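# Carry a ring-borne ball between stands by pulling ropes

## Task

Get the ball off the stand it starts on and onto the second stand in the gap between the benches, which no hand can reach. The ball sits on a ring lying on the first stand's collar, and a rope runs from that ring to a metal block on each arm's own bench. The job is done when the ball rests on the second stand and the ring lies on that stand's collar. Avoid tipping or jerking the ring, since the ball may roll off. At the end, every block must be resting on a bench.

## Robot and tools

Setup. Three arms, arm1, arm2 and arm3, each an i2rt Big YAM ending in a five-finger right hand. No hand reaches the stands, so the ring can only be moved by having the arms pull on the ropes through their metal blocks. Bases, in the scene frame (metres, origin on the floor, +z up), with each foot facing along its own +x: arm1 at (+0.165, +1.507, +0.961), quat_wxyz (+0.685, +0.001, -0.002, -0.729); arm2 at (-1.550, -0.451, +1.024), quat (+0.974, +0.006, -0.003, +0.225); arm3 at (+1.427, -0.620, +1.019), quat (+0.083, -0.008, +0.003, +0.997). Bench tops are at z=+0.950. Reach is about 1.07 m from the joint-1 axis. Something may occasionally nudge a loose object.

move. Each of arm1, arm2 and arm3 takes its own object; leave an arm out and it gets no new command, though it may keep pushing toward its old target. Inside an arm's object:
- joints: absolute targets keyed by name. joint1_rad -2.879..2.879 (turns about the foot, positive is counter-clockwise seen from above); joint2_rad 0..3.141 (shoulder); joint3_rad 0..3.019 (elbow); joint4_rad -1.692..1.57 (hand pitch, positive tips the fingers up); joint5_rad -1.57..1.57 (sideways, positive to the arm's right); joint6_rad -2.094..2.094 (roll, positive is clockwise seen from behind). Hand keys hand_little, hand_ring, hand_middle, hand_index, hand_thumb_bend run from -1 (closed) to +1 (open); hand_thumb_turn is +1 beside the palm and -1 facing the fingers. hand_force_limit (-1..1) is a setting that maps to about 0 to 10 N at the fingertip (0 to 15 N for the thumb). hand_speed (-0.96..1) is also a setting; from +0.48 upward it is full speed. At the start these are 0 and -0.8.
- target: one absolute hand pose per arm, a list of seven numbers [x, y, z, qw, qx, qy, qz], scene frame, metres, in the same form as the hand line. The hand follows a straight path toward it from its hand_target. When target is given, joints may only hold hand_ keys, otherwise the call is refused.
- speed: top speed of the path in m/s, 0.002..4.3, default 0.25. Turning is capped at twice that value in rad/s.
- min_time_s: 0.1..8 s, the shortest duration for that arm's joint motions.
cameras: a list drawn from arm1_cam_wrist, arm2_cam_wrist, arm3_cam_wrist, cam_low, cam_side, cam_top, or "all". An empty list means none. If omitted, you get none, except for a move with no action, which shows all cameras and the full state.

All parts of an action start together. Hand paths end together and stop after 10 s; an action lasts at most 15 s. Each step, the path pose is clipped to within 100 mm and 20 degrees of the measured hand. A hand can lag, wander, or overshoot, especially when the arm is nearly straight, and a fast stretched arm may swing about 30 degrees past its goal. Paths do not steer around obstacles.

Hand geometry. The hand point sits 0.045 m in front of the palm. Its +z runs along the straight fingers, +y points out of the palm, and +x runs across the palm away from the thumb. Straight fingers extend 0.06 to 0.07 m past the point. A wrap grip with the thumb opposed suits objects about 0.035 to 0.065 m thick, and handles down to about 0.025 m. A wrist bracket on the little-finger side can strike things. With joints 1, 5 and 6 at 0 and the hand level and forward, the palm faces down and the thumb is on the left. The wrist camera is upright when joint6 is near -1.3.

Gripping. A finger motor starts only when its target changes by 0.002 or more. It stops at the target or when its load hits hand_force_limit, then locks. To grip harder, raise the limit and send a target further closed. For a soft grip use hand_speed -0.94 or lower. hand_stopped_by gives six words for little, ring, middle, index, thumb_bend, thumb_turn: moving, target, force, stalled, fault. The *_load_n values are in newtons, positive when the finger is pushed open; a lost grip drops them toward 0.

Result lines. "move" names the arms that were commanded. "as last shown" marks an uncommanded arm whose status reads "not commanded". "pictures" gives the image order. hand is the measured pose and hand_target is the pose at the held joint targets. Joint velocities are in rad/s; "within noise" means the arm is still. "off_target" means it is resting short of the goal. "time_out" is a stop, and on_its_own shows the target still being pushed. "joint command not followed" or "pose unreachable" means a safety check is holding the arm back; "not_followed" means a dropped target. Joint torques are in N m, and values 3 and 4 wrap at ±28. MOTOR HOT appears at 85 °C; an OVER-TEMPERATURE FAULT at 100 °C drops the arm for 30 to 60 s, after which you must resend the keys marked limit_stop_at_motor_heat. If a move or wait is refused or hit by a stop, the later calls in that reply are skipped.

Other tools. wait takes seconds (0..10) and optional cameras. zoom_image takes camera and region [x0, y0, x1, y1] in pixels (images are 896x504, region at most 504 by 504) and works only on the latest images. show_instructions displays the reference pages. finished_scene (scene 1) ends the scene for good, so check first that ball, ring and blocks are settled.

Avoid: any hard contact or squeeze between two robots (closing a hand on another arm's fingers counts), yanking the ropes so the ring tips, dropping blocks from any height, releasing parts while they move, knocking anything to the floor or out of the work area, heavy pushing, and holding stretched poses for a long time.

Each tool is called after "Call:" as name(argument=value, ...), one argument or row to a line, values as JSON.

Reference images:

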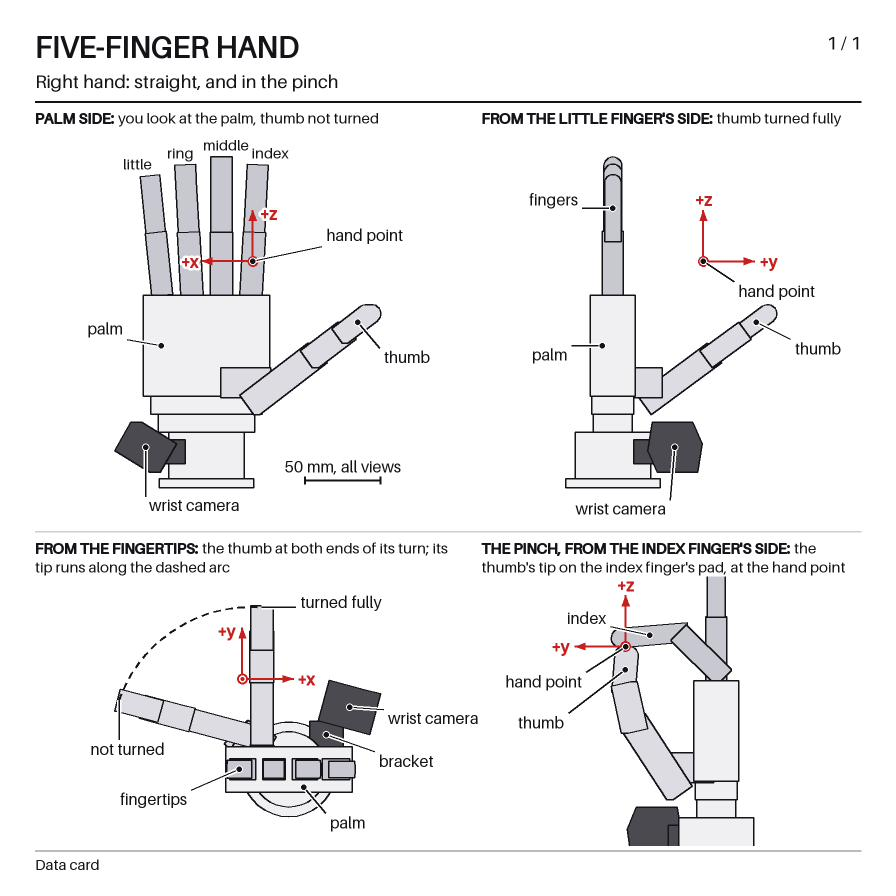

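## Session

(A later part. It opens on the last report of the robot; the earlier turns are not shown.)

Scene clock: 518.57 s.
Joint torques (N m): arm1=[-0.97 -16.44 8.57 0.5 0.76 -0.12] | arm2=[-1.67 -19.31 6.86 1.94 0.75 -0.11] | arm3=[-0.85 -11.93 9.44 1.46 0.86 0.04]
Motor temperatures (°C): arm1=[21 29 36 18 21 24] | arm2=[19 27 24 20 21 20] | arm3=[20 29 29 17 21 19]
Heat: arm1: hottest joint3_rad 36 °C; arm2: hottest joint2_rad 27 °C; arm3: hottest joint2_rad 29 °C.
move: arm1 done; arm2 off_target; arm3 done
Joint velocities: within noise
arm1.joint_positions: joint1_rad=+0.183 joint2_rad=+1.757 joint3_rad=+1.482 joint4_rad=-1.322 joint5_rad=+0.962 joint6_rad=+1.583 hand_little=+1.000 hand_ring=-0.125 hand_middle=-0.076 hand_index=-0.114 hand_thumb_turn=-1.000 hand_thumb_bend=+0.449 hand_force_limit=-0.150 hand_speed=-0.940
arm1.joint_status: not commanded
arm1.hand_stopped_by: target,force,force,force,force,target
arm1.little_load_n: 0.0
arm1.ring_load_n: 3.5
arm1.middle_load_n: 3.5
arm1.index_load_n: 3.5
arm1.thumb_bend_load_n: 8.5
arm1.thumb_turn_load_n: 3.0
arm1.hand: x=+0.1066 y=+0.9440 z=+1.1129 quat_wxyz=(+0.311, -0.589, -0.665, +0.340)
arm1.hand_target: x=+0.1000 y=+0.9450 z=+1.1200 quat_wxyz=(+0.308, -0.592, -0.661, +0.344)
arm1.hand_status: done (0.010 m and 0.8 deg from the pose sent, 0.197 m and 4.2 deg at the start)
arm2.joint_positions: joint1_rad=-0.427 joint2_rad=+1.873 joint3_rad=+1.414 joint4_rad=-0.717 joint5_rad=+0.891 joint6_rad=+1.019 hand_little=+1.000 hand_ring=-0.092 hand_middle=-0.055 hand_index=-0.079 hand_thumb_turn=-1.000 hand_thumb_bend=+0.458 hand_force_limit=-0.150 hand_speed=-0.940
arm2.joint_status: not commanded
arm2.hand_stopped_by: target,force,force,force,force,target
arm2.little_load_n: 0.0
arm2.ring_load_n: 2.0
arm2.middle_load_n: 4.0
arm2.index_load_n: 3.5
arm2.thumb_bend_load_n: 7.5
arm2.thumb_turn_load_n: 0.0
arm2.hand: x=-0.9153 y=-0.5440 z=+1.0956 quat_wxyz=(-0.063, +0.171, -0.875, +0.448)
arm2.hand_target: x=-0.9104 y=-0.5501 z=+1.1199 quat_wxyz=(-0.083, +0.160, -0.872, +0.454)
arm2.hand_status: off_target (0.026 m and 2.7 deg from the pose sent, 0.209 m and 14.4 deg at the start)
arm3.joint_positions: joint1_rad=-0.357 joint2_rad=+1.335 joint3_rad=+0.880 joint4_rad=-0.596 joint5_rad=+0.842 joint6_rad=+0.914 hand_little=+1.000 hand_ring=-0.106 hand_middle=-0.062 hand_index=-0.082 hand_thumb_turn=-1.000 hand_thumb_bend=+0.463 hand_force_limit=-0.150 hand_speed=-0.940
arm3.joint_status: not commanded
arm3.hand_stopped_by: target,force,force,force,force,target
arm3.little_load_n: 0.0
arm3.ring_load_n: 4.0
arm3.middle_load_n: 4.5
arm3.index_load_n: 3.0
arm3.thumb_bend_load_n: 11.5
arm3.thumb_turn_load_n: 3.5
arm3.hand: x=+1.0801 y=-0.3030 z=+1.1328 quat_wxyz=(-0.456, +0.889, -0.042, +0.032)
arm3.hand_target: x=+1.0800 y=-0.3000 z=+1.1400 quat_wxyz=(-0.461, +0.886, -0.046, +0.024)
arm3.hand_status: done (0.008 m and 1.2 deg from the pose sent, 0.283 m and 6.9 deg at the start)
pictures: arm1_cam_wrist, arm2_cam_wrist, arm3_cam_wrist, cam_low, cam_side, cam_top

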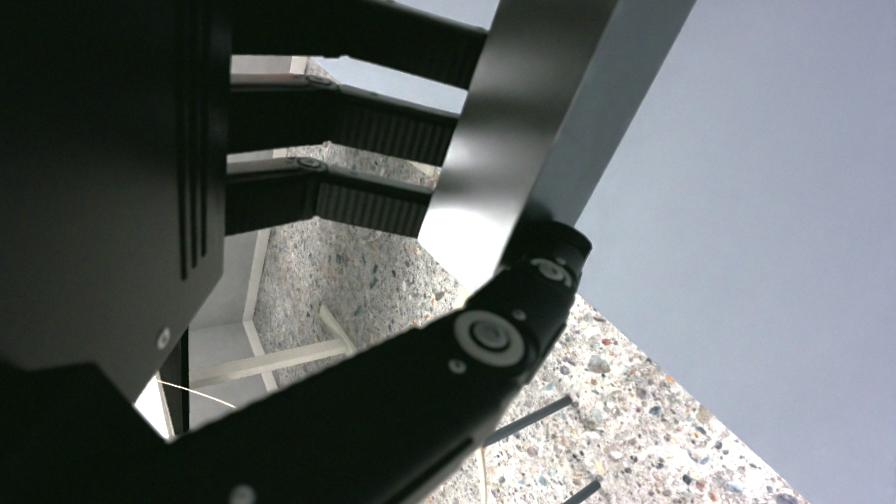

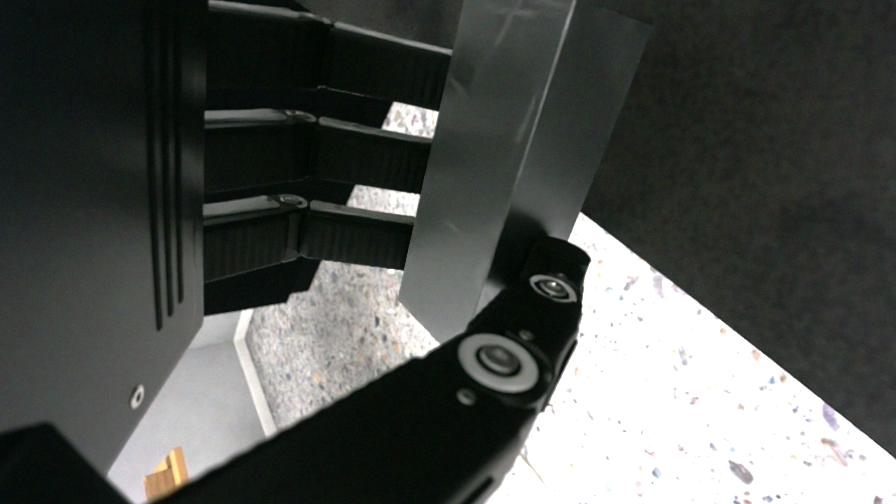

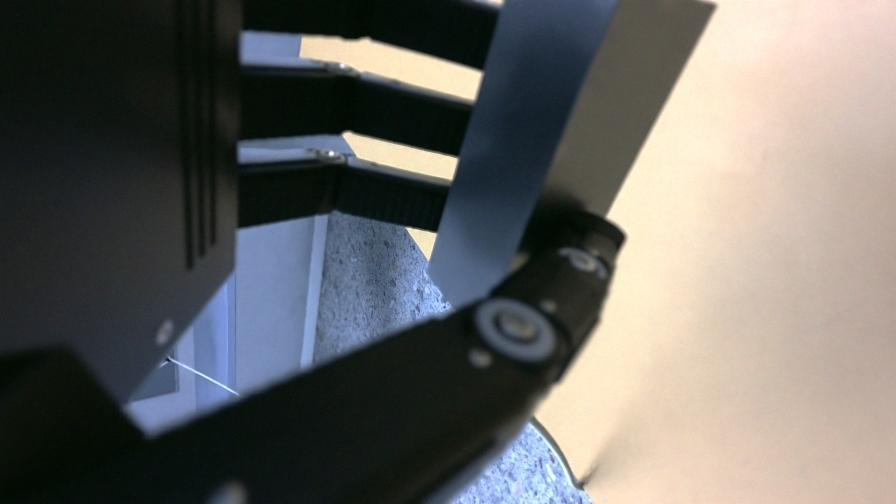

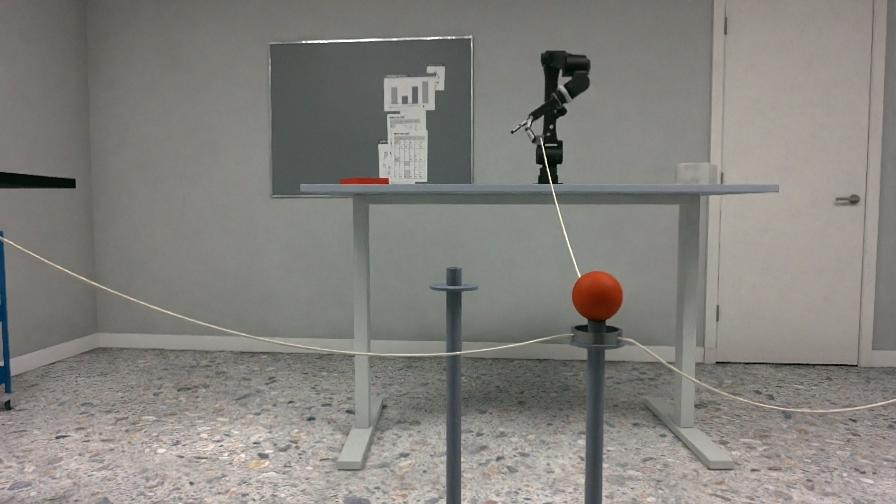

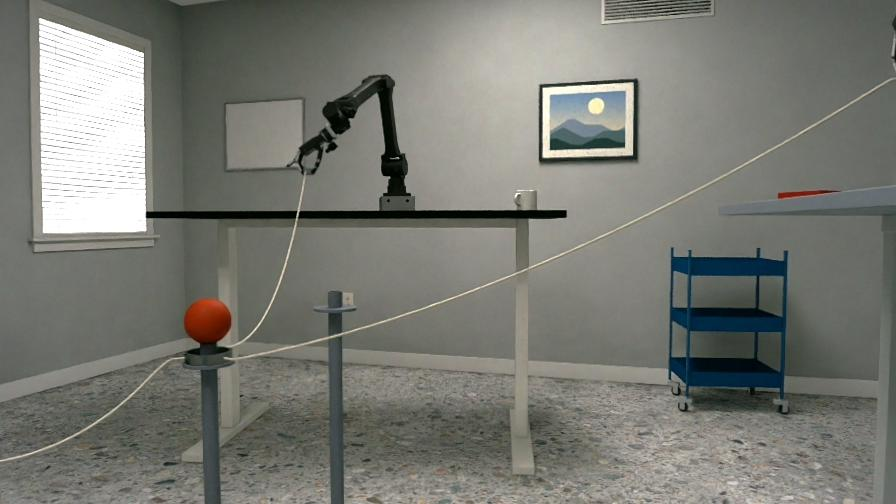

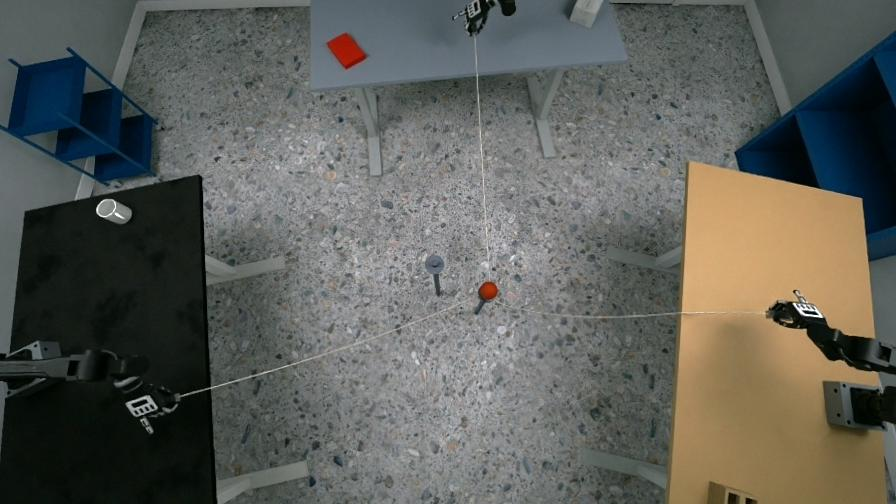

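Call:
move(
  arm1={"target":[-0.012,0.930,1.082,-0.2968,0.5702,0.6795,-0.3537],"speed":0.1},
  arm2={"target":[-0.787,-0.792,1.160,0.1388,-0.2667,0.8459,-0.4403],"speed":0.1},
  arm3={"target":[1.238,-0.107,1.198,0.4617,-0.8870,0,0],"speed":0.1},
  cameras=["cam_low","cam_side","cam_top"],
)

Scene clock: 554.90 s.
Joint torques (N m): arm1=[-1.2 -16.26 8.84 1.46 0.59 -0.11] | arm2=[-2.14 -20.13 12.68 1.29 0.36 -0.13] | arm3=[-0.67 -10.7 15.71 2.22 0.39 0.1]
Motor temperatures (°C): arm1=[21 27 33 18 21 23] | arm2=[19 27 26 20 21 20] | arm3=[20 26 31 18 21 19]
Heat: arm1: hottest joint3_rad 33 °C; arm2: hottest joint2_rad 27 °C; arm3: hottest joint3_rad 31 °C.
move: arm1 off_target; arm2 off_target; arm3 off_target
Joint velocities: within noise
arm1.joint_positions: joint1_rad=-0.035 joint2_rad=+1.740 joint3_rad=+1.343 joint4_rad=-0.820 joint5_rad=+0.910 joint6_rad=+1.108 hand_little=+1.000 hand_ring=-0.125 hand_middle=-0.076 hand_index=-0.114 hand_thumb_turn=-1.000 hand_thumb_bend=+0.449 hand_force_limit=-0.150 hand_speed=-0.940
arm1.joint_status: not commanded
arm1.hand_stopped_by: target,force,force,force,force,target
arm1.little_load_n: 0.0
arm1.ring_load_n: 3.5
arm1.middle_load_n: 3.5
arm1.index_load_n: 4.0
arm1.thumb_bend_load_n: 8.5
arm1.thumb_turn_load_n: 3.0
arm1.hand: x=-0.0043 y=+0.9295 z=+1.0748 quat_wxyz=(+0.300, -0.566, -0.685, +0.347)
arm1.hand_target: x=-0.0120 y=+0.9301 z=+1.0820 quat_wxyz=(+0.297, -0.570, -0.679, +0.354)
arm1.hand_status: off_target (0.011 m and 1.2 deg from the pose sent, 0.123 m and 3.5 deg at the start)
arm2.joint_positions: joint1_rad=-0.807 joint2_rad=+2.123 joint3_rad=+1.870 joint4_rad=-0.497 joint5_rad=+0.489 joint6_rad=+0.375 hand_little=+1.000 hand_ring=-0.092 hand_middle=-0.055 hand_index=-0.079 hand_thumb_turn=-1.000 hand_thumb_bend=+0.458 hand_force_limit=-0.150 hand_speed=-0.940
arm2.joint_status: not commanded
arm2.hand_stopped_by: target,force,force,force,force,target
arm2.little_load_n: -0.5
arm2.ring_load_n: 2.0
arm2.middle_load_n: 4.0
arm2.index_load_n: 3.5
arm2.thumb_bend_load_n: 8.0
arm2.thumb_turn_load_n: 0.0
arm2.hand: x=-0.8026 y=-0.7784 z=+1.1264 quat_wxyz=(-0.124, +0.275, -0.854, +0.423)
arm2.hand_target: x=-0.7892 y=-0.7912 z=+1.1605 quat_wxyz=(-0.139, +0.266, -0.846, +0.441)
arm2.hand_status: off_target (0.039 m and 2.9 deg from the pose sent, 0.287 m and 14.4 deg at the start)
arm3.joint_positions: joint1_rad=-1.017 joint2_rad=+1.310 joint3_rad=+0.921 joint4_rad=-0.320 joint5_rad=+0.302 joint6_rad=+0.244 hand_little=+1.000 hand_ring=-0.106 hand_middle=-0.062 hand_index=-0.082 hand_thumb_turn=-1.000 hand_thumb_bend=+0.463 hand_force_limit=-0.150 hand_speed=-0.940
arm3.joint_status: not commanded
arm3.hand_stopped_by: target,force,force,force,force,target
arm3.little_load_n: 0.0
arm3.ring_load_n: 4.0
arm3.middle_load_n: 4.5
arm3.index_load_n: 3.5
arm3.thumb_bend_load_n: 11.5
arm3.thumb_turn_load_n: 3.5
arm3.hand: x=+1.2446 y=-0.1342 z=+1.1660 quat_wxyz=(-0.432, +0.902, +0.005, +0.008)
arm3.hand_target: x=+1.2390 y=-0.1095 z=+1.1987 quat_wxyz=(-0.462, +0.887, +0.000, +0.000)
arm3.hand_status: off_target (0.042 m and 4.0 deg from the pose sent, 0.260 m and 6.1 deg at the start)

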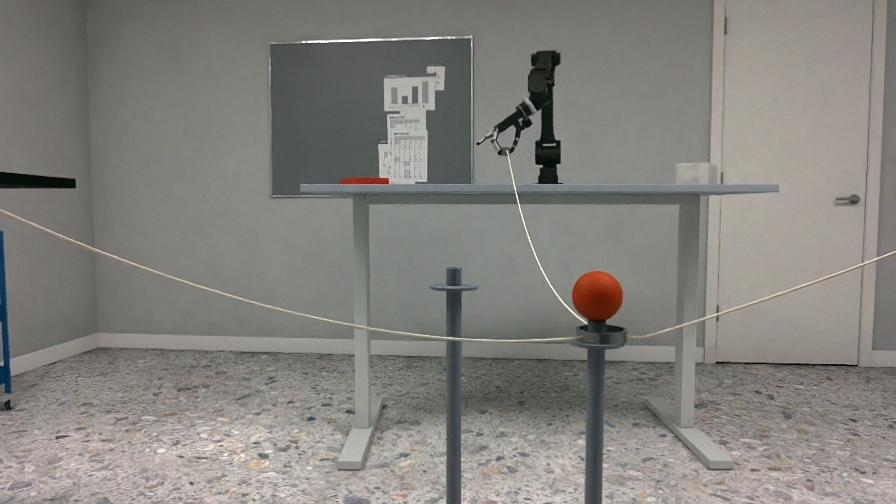

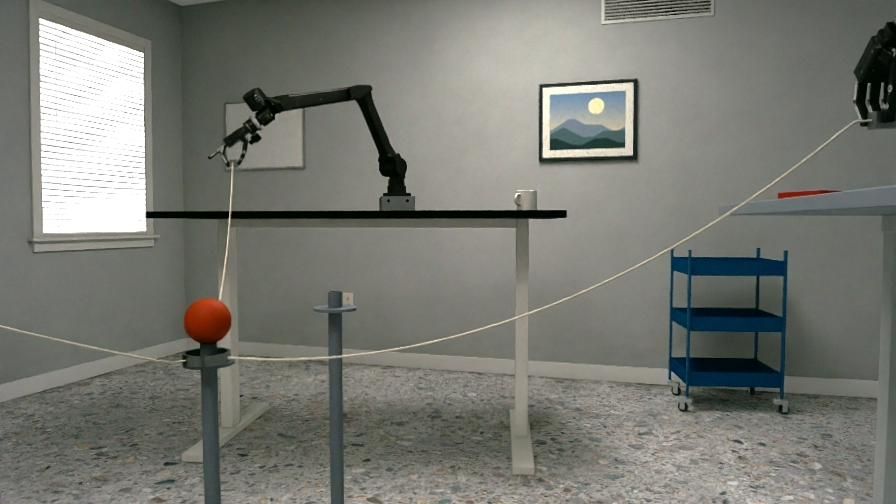

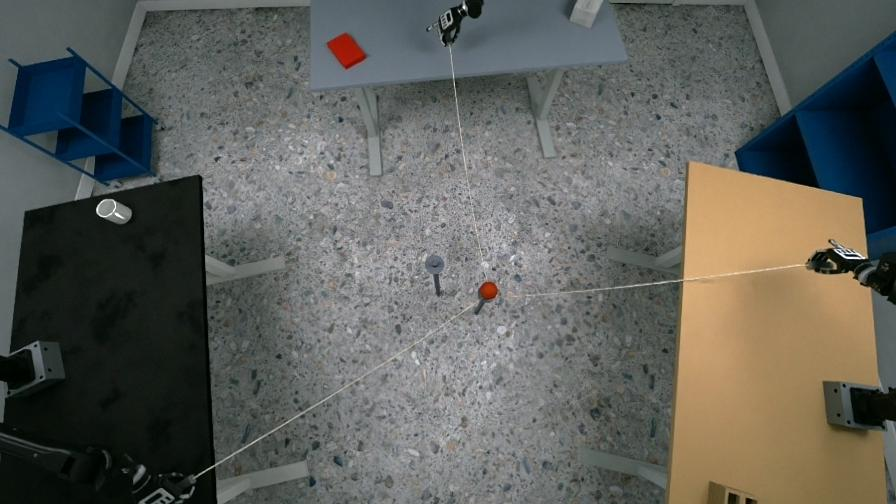

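Call:
move(
  arm1={"target":[-0.021,0.9585,1.042,-0.2968,0.5702,0.6795,-0.3537],"speed":0.05},
  arm2={"target":[-0.817,-0.827,1.136,0.1388,-0.2667,0.8459,-0.4403],"speed":0.05},
  arm3={"target":[1.242,-0.085,1.185,0.4617,-0.8870,0,0],"speed":0.05},
  cameras=["cam_low","cam_side"],
)

Scene clock: 574.67 s.
Joint torques (N m): arm1=[-1.38 -15.79 8.35 1.48 0.61 -0.09] | arm2=[-2.37 -22.01 7.87 2.92 0.39 -0.14] | arm3=[-1.32 -11.93 15.51 2.14 0.25 0.08]
Motor temperatures (°C): arm1=[21 25 33 18 21 23] | arm2=[19 29 29 20 20 20] | arm3=[20 25 35 18 20 19]
Heat: arm1: hottest joint3_rad 33 °C; arm2: hottest joint2_rad 29 °C; arm3: hottest joint3_rad 35 °C.
move: arm1 off_target; arm2 off_target; arm3 off_target
Joint velocities: within noise
arm1.joint_positions: joint1_rad=-0.057 joint2_rad=+1.722 joint3_rad=+1.194 joint4_rad=-0.665 joint5_rad=+0.900 joint6_rad=+1.072 hand_little=+1.000 hand_ring=-0.125 hand_middle=-0.076 hand_index=-0.114 hand_thumb_turn=-1.000 hand_thumb_bend=+0.449 hand_force_limit=-0.150 hand_speed=-0.940
arm1.joint_status: not commanded
arm1.hand_stopped_by: target,force,force,force,force,target
arm1.little_load_n: 0.0
arm1.ring_load_n: 3.5
arm1.middle_load_n: 3.5
arm1.index_load_n: 4.0
arm1.thumb_bend_load_n: 8.5
arm1.thumb_turn_load_n: 3.0
arm1.hand: x=-0.0119 y=+0.9581 z=+1.0324 quat_wxyz=(+0.300, -0.565, -0.687, +0.345)
arm1.hand_target: x=-0.0209 y=+0.9586 z=+1.0419 quat_wxyz=(+0.297, -0.570, -0.679, +0.354)
arm1.hand_status: off_target (0.013 m and 1.5 deg from the pose sent, 0.047 m and 1.2 deg at the start)
arm2.joint_positions: joint1_rad=-0.861 joint2_rad=+2.123 joint3_rad=+1.833 joint4_rad=-0.437 joint5_rad=+0.439 joint6_rad=+0.334 hand_little=+1.000 hand_ring=-0.092 hand_middle=-0.055 hand_index=-0.079 hand_thumb_turn=-1.000 hand_thumb_bend=+0.458 hand_force_limit=-0.150 hand_speed=-0.940
arm2.joint_status: not commanded
arm2.hand_stopped_by: target,force,force,force,force,target
arm2.little_load_n: 0.0
arm2.ring_load_n: 2.0
arm2.middle_load_n: 4.0
arm2.index_load_n: 3.5
arm2.thumb_bend_load_n: 8.0
arm2.thumb_turn_load_n: 0.0
arm2.hand: x=-0.8168 y=-0.8106 z=+1.1143 quat_wxyz=(-0.130, +0.276, -0.854, +0.422)
arm2.hand_target: x=-0.8174 y=-0.8267 z=+1.1362 quat_wxyz=(-0.138, +0.267, -0.846, +0.440)
arm2.hand_status: off_target (0.027 m and 2.7 deg from the pose sent, 0.052 m and 2.9 deg at the start)
arm3.joint_positions: joint1_rad=-1.042 joint2_rad=+1.373 joint3_rad=+0.946 joint4_rad=-0.277 joint5_rad=+0.283 joint6_rad=+0.226 hand_little=+1.000 hand_ring=-0.106 hand_middle=-0.062 hand_index=-0.082 hand_thumb_turn=-1.000 hand_thumb_bend=+0.463 hand_force_limit=-0.150 hand_speed=-0.940
arm3.joint_status: not commanded
arm3.hand_stopped_by: target,force,force,force,force,target
arm3.little_load_n: 0.0
arm3.ring_load_n: 4.0
arm3.middle_load_n: 4.5
arm3.index_load_n: 3.5
arm3.thumb_bend_load_n: 11.0
arm3.thumb_turn_load_n: 3.5
arm3.hand: x=+1.2474 y=-0.1133 z=+1.1540 quat_wxyz=(-0.431, +0.902, +0.005, +0.008)
arm3.hand_target: x=+1.2429 y=-0.0876 z=+1.1858 quat_wxyz=(-0.462, +0.887, +0.000, +0.000)
arm3.hand_status: off_target (0.042 m and 4.0 deg from the pose sent, 0.053 m and 4.0 deg at the start)

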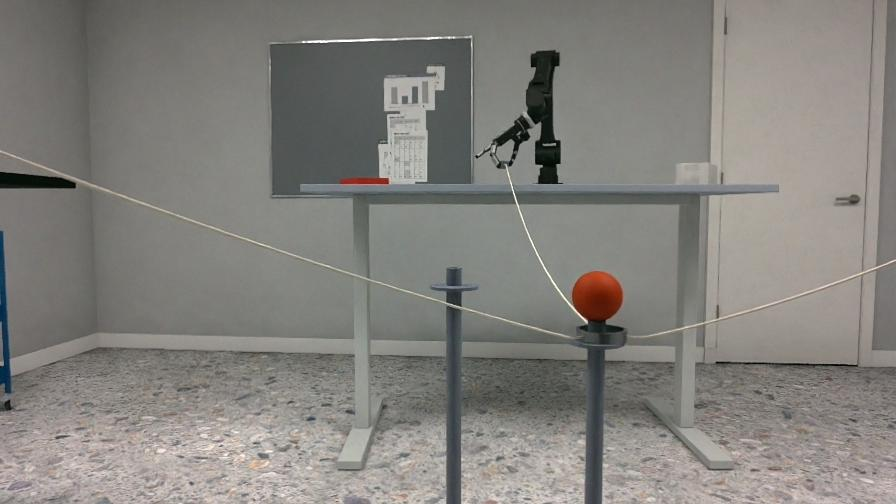

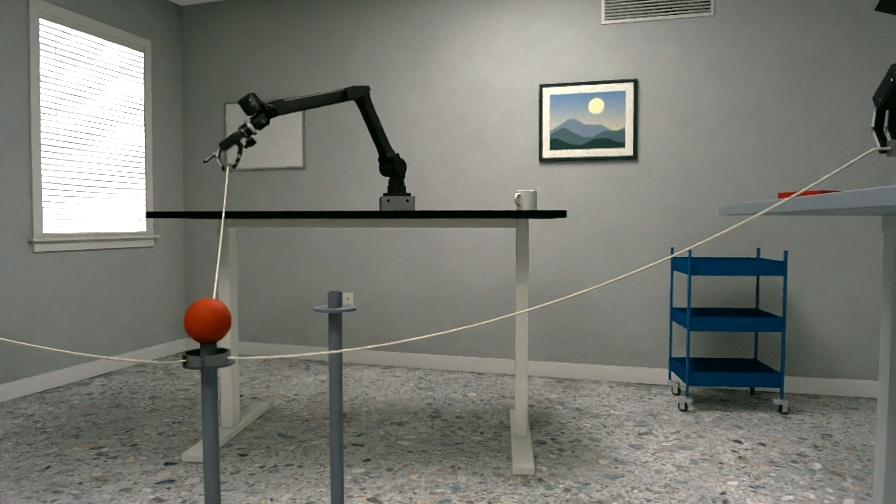

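Call:
move(
  arm1={"target":[-0.021,0.9585,1.072,-0.2968,0.5702,0.6795,-0.3537],"speed":0.03},
  arm2={"target":[-0.829,-0.830,1.153,0.1388,-0.2667,0.8459,-0.4403],"speed":0.03},
  arm3={"target":[1.2425,-0.083,1.213,0.4617,-0.8870,0,0],"speed":0.03},
  cameras=["cam_low","cam_side"],
)

Scene clock: 582.13 s.
Joint torques (N m): arm1=[-1.38 -15.5 11.64 0.03 0.65 -0.11] | arm2=[-2.73 -24.53 7.65 2.21 0.51 -0.14] | arm3=[-1.67 -13.74 15.95 1.37 0.49 0.08]
Motor temperatures (°C): arm1=[21 25 33 18 21 23] | arm2=[19 30 30 20 20 20] | arm3=[20 25 36 18 20 19]
Heat: arm1: hottest joint3_rad 33 °C; arm2: hottest joint2_rad 30 °C; arm3: hottest joint3_rad 36 °C.
move: arm1 off_target; arm2 off_target; arm3 off_target
Joint velocities: within noise
arm1.joint_positions: joint1_rad=-0.057 joint2_rad=+1.684 joint3_rad=+1.194 joint4_rad=-0.705 joint5_rad=+0.899 joint6_rad=+1.071 hand_little=+1.000 hand_ring=-0.125 hand_middle=-0.076 hand_index=-0.114 hand_thumb_turn=-1.000 hand_thumb_bend=+0.449 hand_force_limit=-0.150 hand_speed=-0.940
arm1.joint_status: not commanded
arm1.hand_stopped_by: target,force,force,force,force,target
arm1.little_load_n: 0.0
arm1.ring_load_n: 3.0
arm1.middle_load_n: 4.0
arm1.index_load_n: 4.0
arm1.thumb_bend_load_n: 8.5
arm1.thumb_turn_load_n: 3.0
arm1.hand: x=-0.0109 y=+0.9653 z=+1.0491 quat_wxyz=(+0.300, -0.564, -0.688, +0.344)
arm1.hand_target: x=-0.0209 y=+0.9592 z=+1.0719 quat_wxyz=(+0.297, -0.570, -0.679, +0.354)
arm1.hand_status: off_target (0.026 m and 1.6 deg from the pose sent, 0.041 m and 1.5 deg at the start)
arm2.joint_positions: joint1_rad=-0.867 joint2_rad=+2.112 joint3_rad=+1.812 joint4_rad=-0.437 joint5_rad=+0.427 joint6_rad=+0.329 hand_little=+1.000 hand_ring=-0.092 hand_middle=-0.055 hand_index=-0.079 hand_thumb_turn=-1.000 hand_thumb_bend=+0.458 hand_force_limit=-0.150 hand_speed=-0.940
arm2.joint_status: not commanded
arm2.hand_stopped_by: target,force,force,force,force,target
arm2.little_load_n: 0.0
arm2.ring_load_n: 2.0
arm2.middle_load_n: 4.0
arm2.index_load_n: 4.0
arm2.thumb_bend_load_n: 8.0
arm2.thumb_turn_load_n: 0.5
arm2.hand: x=-0.8241 y=-0.8106 z=+1.1115 quat_wxyz=(-0.128, +0.280, -0.855, +0.417)
arm2.hand_target: x=-0.8294 y=-0.8296 z=+1.1523 quat_wxyz=(-0.138, +0.267, -0.846, +0.440)
arm2.hand_status: off_target (0.046 m and 3.5 deg from the pose sent, 0.045 m and 2.7 deg at the start)
arm3.joint_positions: joint1_rad=-1.043 joint2_rad=+1.373 joint3_rad=+0.999 joint4_rad=-0.331 joint5_rad=+0.275 joint6_rad=+0.225 hand_little=+1.000 hand_ring=-0.106 hand_middle=-0.062 hand_index=-0.082 hand_thumb_turn=-1.000 hand_thumb_bend=+0.463 hand_force_limit=-0.150 hand_speed=-0.940
arm3.joint_status: not commanded
arm3.hand_stopped_by: target,force,force,force,force,target
arm3.little_load_n: 0.0
arm3.ring_load_n: 4.0
arm3.middle_load_n: 4.0
arm3.index_load_n: 3.5
arm3.thumb_bend_load_n: 11.0
arm3.thumb_turn_load_n: 3.5
arm3.hand: x=+1.2433 y=-0.1062 z=+1.1725 quat_wxyz=(-0.430, +0.903, +0.007, +0.005)
arm3.hand_target: x=+1.2433 y=-0.0853 z=+1.2135 quat_wxyz=(-0.462, +0.887, +0.000, +0.000)
arm3.hand_status: off_target (0.047 m and 4.1 deg from the pose sent, 0.067 m and 4.0 deg at the start)

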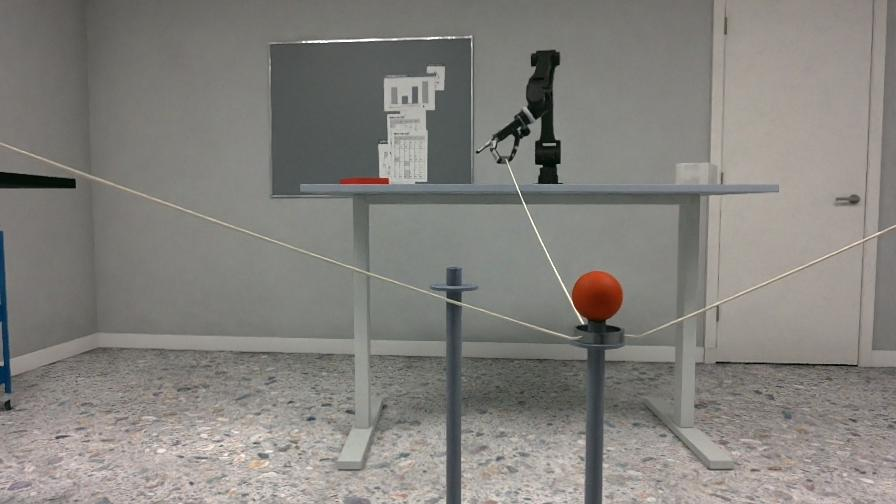

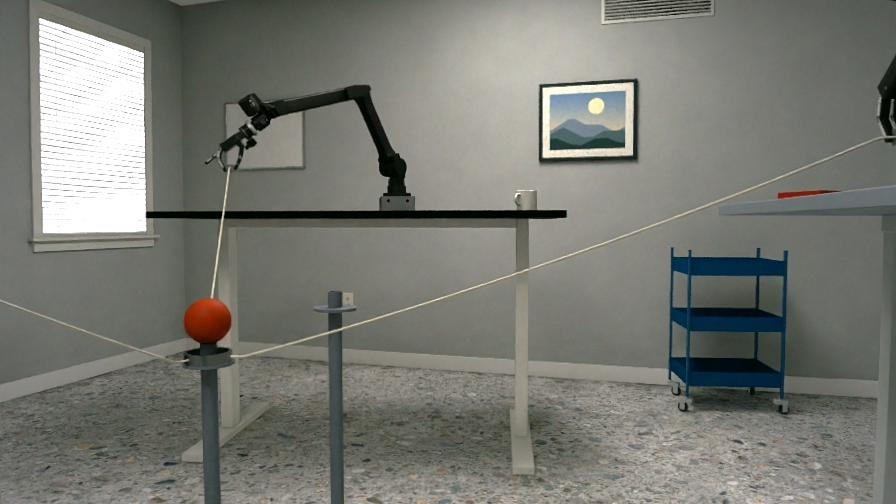

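Call:
zoom_image(
  camera="cam_low",
  region=[540, 250, 660, 370],
)

Call:
zoom_image(
  camera="cam_side",
  region=[150, 280, 270, 400],
)

Scaled by 4.200.

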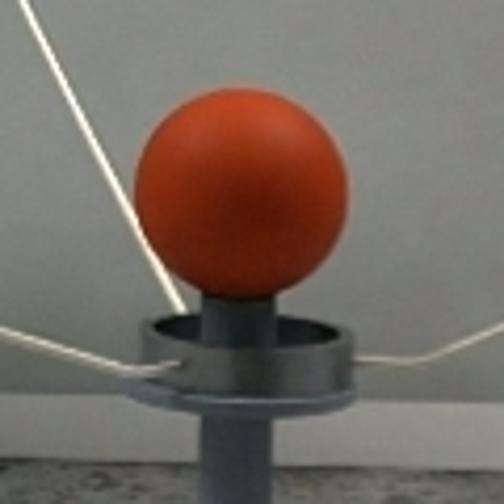

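Scaled by 4.200.

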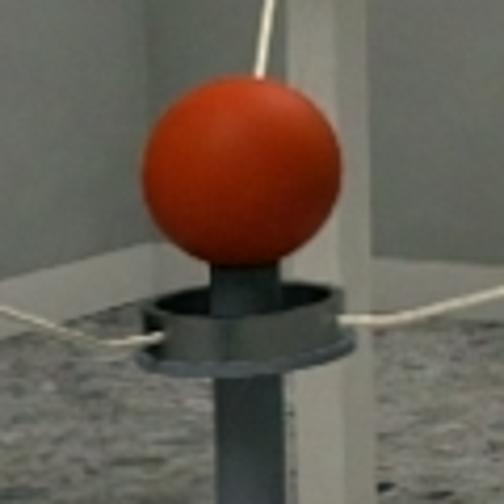

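Call:
move(
  arm1={"target":[-0.023,0.9515,1.098,-0.2968,0.5702,0.6795,-0.3537],"speed":0.03},
  arm2={"target":[-0.835,-0.834,1.186,0.1388,-0.2667,0.8459,-0.4403],"speed":0.03},
  arm3={"target":[1.247,-0.087,1.233,0.4617,-0.8870,0,0],"speed":0.03},
  cameras=["cam_low","cam_side"],
)

Call:
zoom_image(
  camera="cam_low",
  region=[540, 250, 660, 370],
)

Call:
zoom_image(
  camera="cam_side",
  region=[150, 280, 270, 400],
)

Scene clock: 595.60 s.
Joint torques (N m): arm1=[-1.55 -15.62 13.23 -0.13 0.68 -0.14] | arm2=[-3.25 -24.12 10.26 1.46 0.64 -0.22] | arm3=[-1.61 -13.63 16.27 1.28 0.59 0.03]
Motor temperatures (°C): arm1=[21 24 36 18 21 23] | arm2=[19 29 30 20 20 20] | arm3=[20 24 40 18 20 19]
Heat: arm1: hottest joint3_rad 36 °C; arm2: hottest joint3_rad 30 °C; arm3: hottest joint3_rad 40 °C.
move: arm1 off_target; arm2 off_target; arm3 off_target
Joint velocities: within noise
arm1.joint_positions: joint1_rad=-0.057 joint2_rad=+1.674 joint3_rad=+1.237 joint4_rad=-0.771 joint5_rad=+0.898 joint6_rad=+1.071 hand_little=+1.000 hand_ring=-0.125 hand_middle=-0.076 hand_index=-0.114 hand_thumb_turn=-1.000 hand_thumb_bend=+0.449 hand_force_limit=-0.150 hand_speed=-0.940
arm1.joint_status: not commanded
arm1.hand_stopped_by: target,force,force,force,force,target
arm1.little_load_n: 0.0
arm1.ring_load_n: 3.5
arm1.middle_load_n: 3.5
arm1.index_load_n: 4.0
arm1.thumb_bend_load_n: 8.5
arm1.thumb_turn_load_n: 3.5
arm1.hand: x=-0.0110 y=+0.9632 z=+1.0670 quat_wxyz=(+0.303, -0.562, -0.691, +0.339)
arm1.hand_target: x=-0.0228 y=+0.9527 z=+1.0980 quat_wxyz=(+0.297, -0.570, -0.679, +0.354)
arm1.hand_status: off_target (0.035 m and 2.4 deg from the pose sent, 0.052 m and 1.6 deg at the start)
arm2.joint_positions: joint1_rad=-0.867 joint2_rad=+2.079 joint3_rad=+1.812 joint4_rad=-0.476 joint5_rad=+0.419 joint6_rad=+0.328 hand_little=+1.000 hand_ring=-0.092 hand_middle=-0.055 hand_index=-0.079 hand_thumb_turn=-1.000 hand_thumb_bend=+0.458 hand_force_limit=-0.150 hand_speed=-0.940
arm2.joint_status: not commanded
arm2.hand_stopped_by: target,force,force,force,force,target
arm2.little_load_n: 0.0
arm2.ring_load_n: 2.0
arm2.middle_load_n: 4.0
arm2.index_load_n: 4.0
arm2.thumb_bend_load_n: 8.0
arm2.thumb_turn_load_n: 1.0
arm2.hand: x=-0.8302 y=-0.8065 z=+1.1302 quat_wxyz=(-0.128, +0.283, -0.856, +0.413)
arm2.hand_target: x=-0.8364 y=-0.8329 z=+1.1851 quat_wxyz=(-0.138, +0.267, -0.846, +0.441)
arm2.hand_status: off_target (0.062 m and 4.0 deg from the pose sent, 0.079 m and 3.5 deg at the start)
arm3.joint_positions: joint1_rad=-1.043 joint2_rad=+1.351 joint3_rad=+1.022 joint4_rad=-0.385 joint5_rad=+0.268 joint6_rad=+0.225 hand_little=+1.000 hand_ring=-0.106 hand_middle=-0.062 hand_index=-0.082 hand_thumb_turn=-1.000 hand_thumb_bend=+0.463 hand_force_limit=-0.150 hand_speed=-0.940
arm3.joint_status: not commanded
arm3.hand_stopped_by: target,force,force,force,force,target
arm3.little_load_n: 0.0
arm3.ring_load_n: 3.5
arm3.middle_load_n: 4.5
arm3.index_load_n: 3.5
arm3.thumb_bend_load_n: 11.5
arm3.thumb_turn_load_n: 4.0
arm3.hand: x=+1.2433 y=-0.1106 z=+1.1867 quat_wxyz=(-0.426, +0.905, +0.009, +0.004)
arm3.hand_target: x=+1.2478 y=-0.0896 z=+1.2332 quat_wxyz=(-0.462, +0.887, +0.000, +0.000)
arm3.hand_status: off_target (0.052 m and 4.7 deg from the pose sent, 0.064 m and 4.1 deg at the start)

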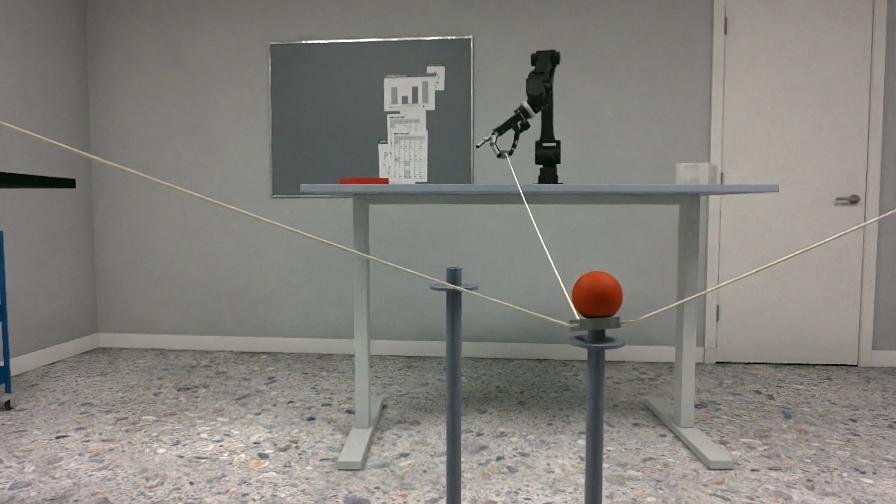

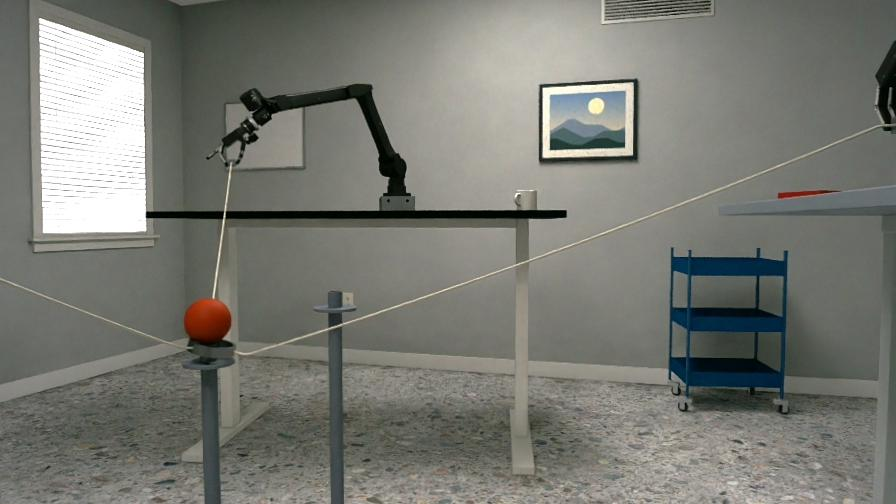

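Scaled by 4.200.

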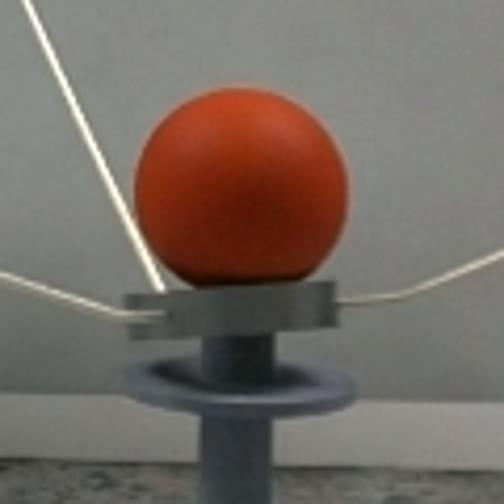

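Scaled by 4.200.

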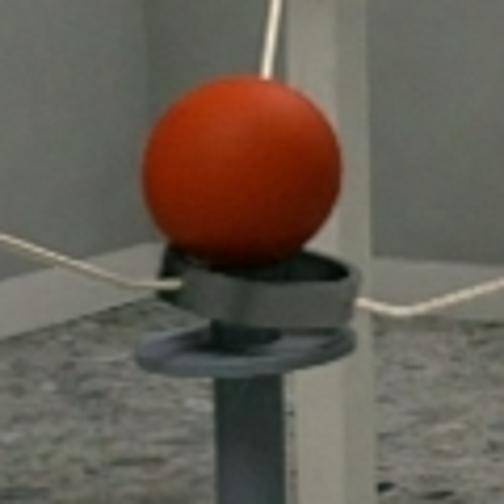

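Call:
move(
  arm1={"target":[-0.021,0.938,1.075,-0.2968,0.5702,0.6795,-0.3537],"speed":0.03},
  arm2={"target":[-0.832,-0.848,1.166,0.1388,-0.2667,0.8459,-0.4403],"speed":0.03},
  arm3={"target":[1.250,-0.101,1.213,0.4617,-0.8870,0,0],"speed":0.03},
  cameras=["cam_low","cam_side"],
)

Call:
zoom_image(
  camera="cam_low",
  region=[540, 250, 660, 370],
)

Call:
zoom_image(
  camera="cam_side",
  region=[150, 280, 270, 400],
)

Scene clock: 611.60 s.
Joint torques (N m): arm1=[-0.91 -13.8 13.12 1.21 0.76 -0.04] | arm2=[-3.37 -21.54 10.52 2.66 0.57 -0.21] | arm3=[-1.96 -14.33 11.02 2.45 0.72 0.04]
Motor temperatures (°C): arm1=[21 24 36 18 21 23] | arm2=[19 29 31 20 20 20] | arm3=[20 24 40 18 20 19]
Heat: arm1: hottest joint3_rad 36 °C; arm2: hottest joint3_rad 31 °C; arm3: hottest joint3_rad 40 °C.
move: arm1 off_target; arm2 off_target; arm3 off_target
Joint velocities: within noise
arm1.joint_positions: joint1_rad=-0.057 joint2_rad=+1.698 joint3_rad=+1.247 joint4_rad=-0.765 joint5_rad=+0.898 joint6_rad=+1.071 hand_little=+1.000 hand_ring=-0.125 hand_middle=-0.076 hand_index=-0.114 hand_thumb_turn=-1.000 hand_thumb_bend=+0.449 hand_force_limit=-0.150 hand_speed=-0.940
arm1.joint_status: not commanded
arm1.hand_stopped_by: target,force,force,force,force,target
arm1.little_load_n: 0.0
arm1.ring_load_n: 3.5
arm1.middle_load_n: 3.5
arm1.index_load_n: 4.0
arm1.thumb_bend_load_n: 8.5
arm1.thumb_turn_load_n: 3.5
arm1.hand: x=-0.0116 y=+0.9585 z=+1.0586 quat_wxyz=(+0.304, -0.561, -0.692, +0.336)
arm1.hand_target: x=-0.0207 y=+0.9393 z=+1.0756 quat_wxyz=(+0.297, -0.570, -0.679, +0.354)
arm1.hand_status: off_target (0.028 m and 2.8 deg from the pose sent, 0.028 m and 2.4 deg at the start)
arm2.joint_positions: joint1_rad=-0.884 joint2_rad=+2.079 joint3_rad=+1.812 joint4_rad=-0.476 joint5_rad=+0.406 joint6_rad=+0.317 hand_little=+1.000 hand_ring=-0.092 hand_middle=-0.055 hand_index=-0.079 hand_thumb_turn=-1.000 hand_thumb_bend=+0.458 hand_force_limit=-0.150 hand_speed=-0.940
arm2.joint_status: not commanded
arm2.hand_stopped_by: target,force,force,force,force,target
arm2.little_load_n: 0.0
arm2.ring_load_n: 1.5
arm2.middle_load_n: 4.0
arm2.index_load_n: 3.5
arm2.thumb_bend_load_n: 8.0
arm2.thumb_turn_load_n: 0.5
arm2.hand: x=-0.8357 y=-0.8168 z=+1.1295 quat_wxyz=(-0.127, +0.284, -0.857, +0.411)
arm2.hand_target: x=-0.8343 y=-0.8470 z=+1.1663 quat_wxyz=(-0.138, +0.266, -0.846, +0.441)
arm2.hand_status: off_target (0.048 m and 4.3 deg from the pose sent, 0.055 m and 4.0 deg at the start)
arm3.joint_positions: joint1_rad=-1.043 joint2_rad=+1.336 joint3_rad=+1.016 joint4_rad=-0.357 joint5_rad=+0.268 joint6_rad=+0.225 hand_little=+1.000 hand_ring=-0.106 hand_middle=-0.062 hand_index=-0.082 hand_thumb_turn=-1.000 hand_thumb_bend=+0.463 hand_force_limit=-0.150 hand_speed=-0.940
arm3.joint_status: not commanded
arm3.hand_stopped_by: target,force,force,force,force,target
arm3.little_load_n: 0.0
arm3.ring_load_n: 3.5
arm3.middle_load_n: 4.0
arm3.index_load_n: 3.5
arm3.thumb_bend_load_n: 11.5
arm3.thumb_turn_load_n: 4.0
arm3.hand: x=+1.2420 y=-0.1075 z=+1.1960 quat_wxyz=(-0.441, +0.897, +0.006, -0.002)
arm3.hand_target: x=+1.2500 y=-0.1013 z=+1.2129 quat_wxyz=(-0.462, +0.887, +0.000, +0.000)
arm3.hand_status: off_target (0.020 m and 2.7 deg from the pose sent, 0.029 m and 4.7 deg at the start)

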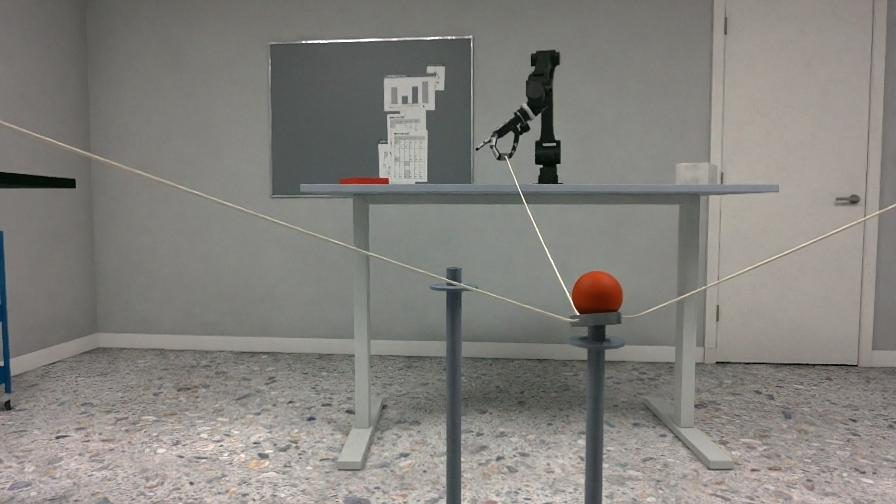

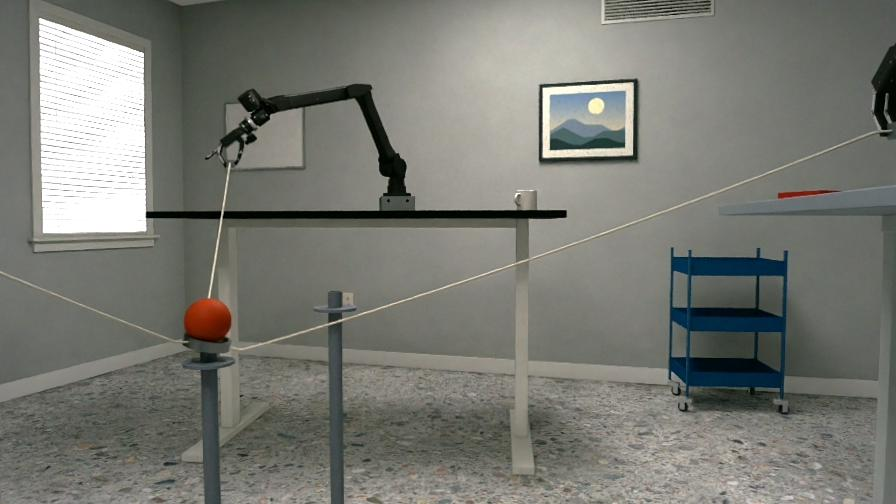

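Scaled by 4.200.

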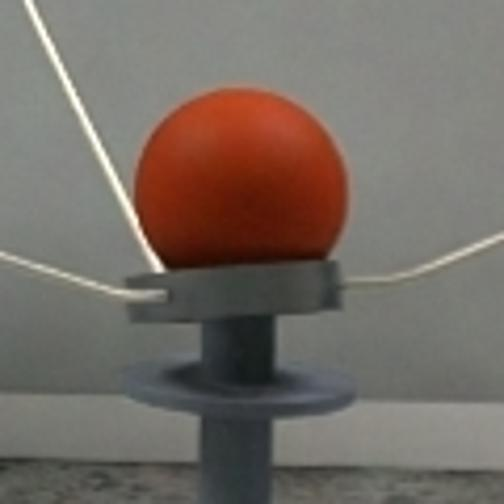

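Scaled by 4.200.

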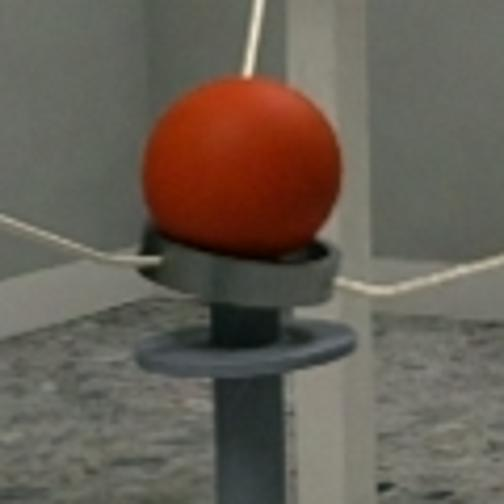

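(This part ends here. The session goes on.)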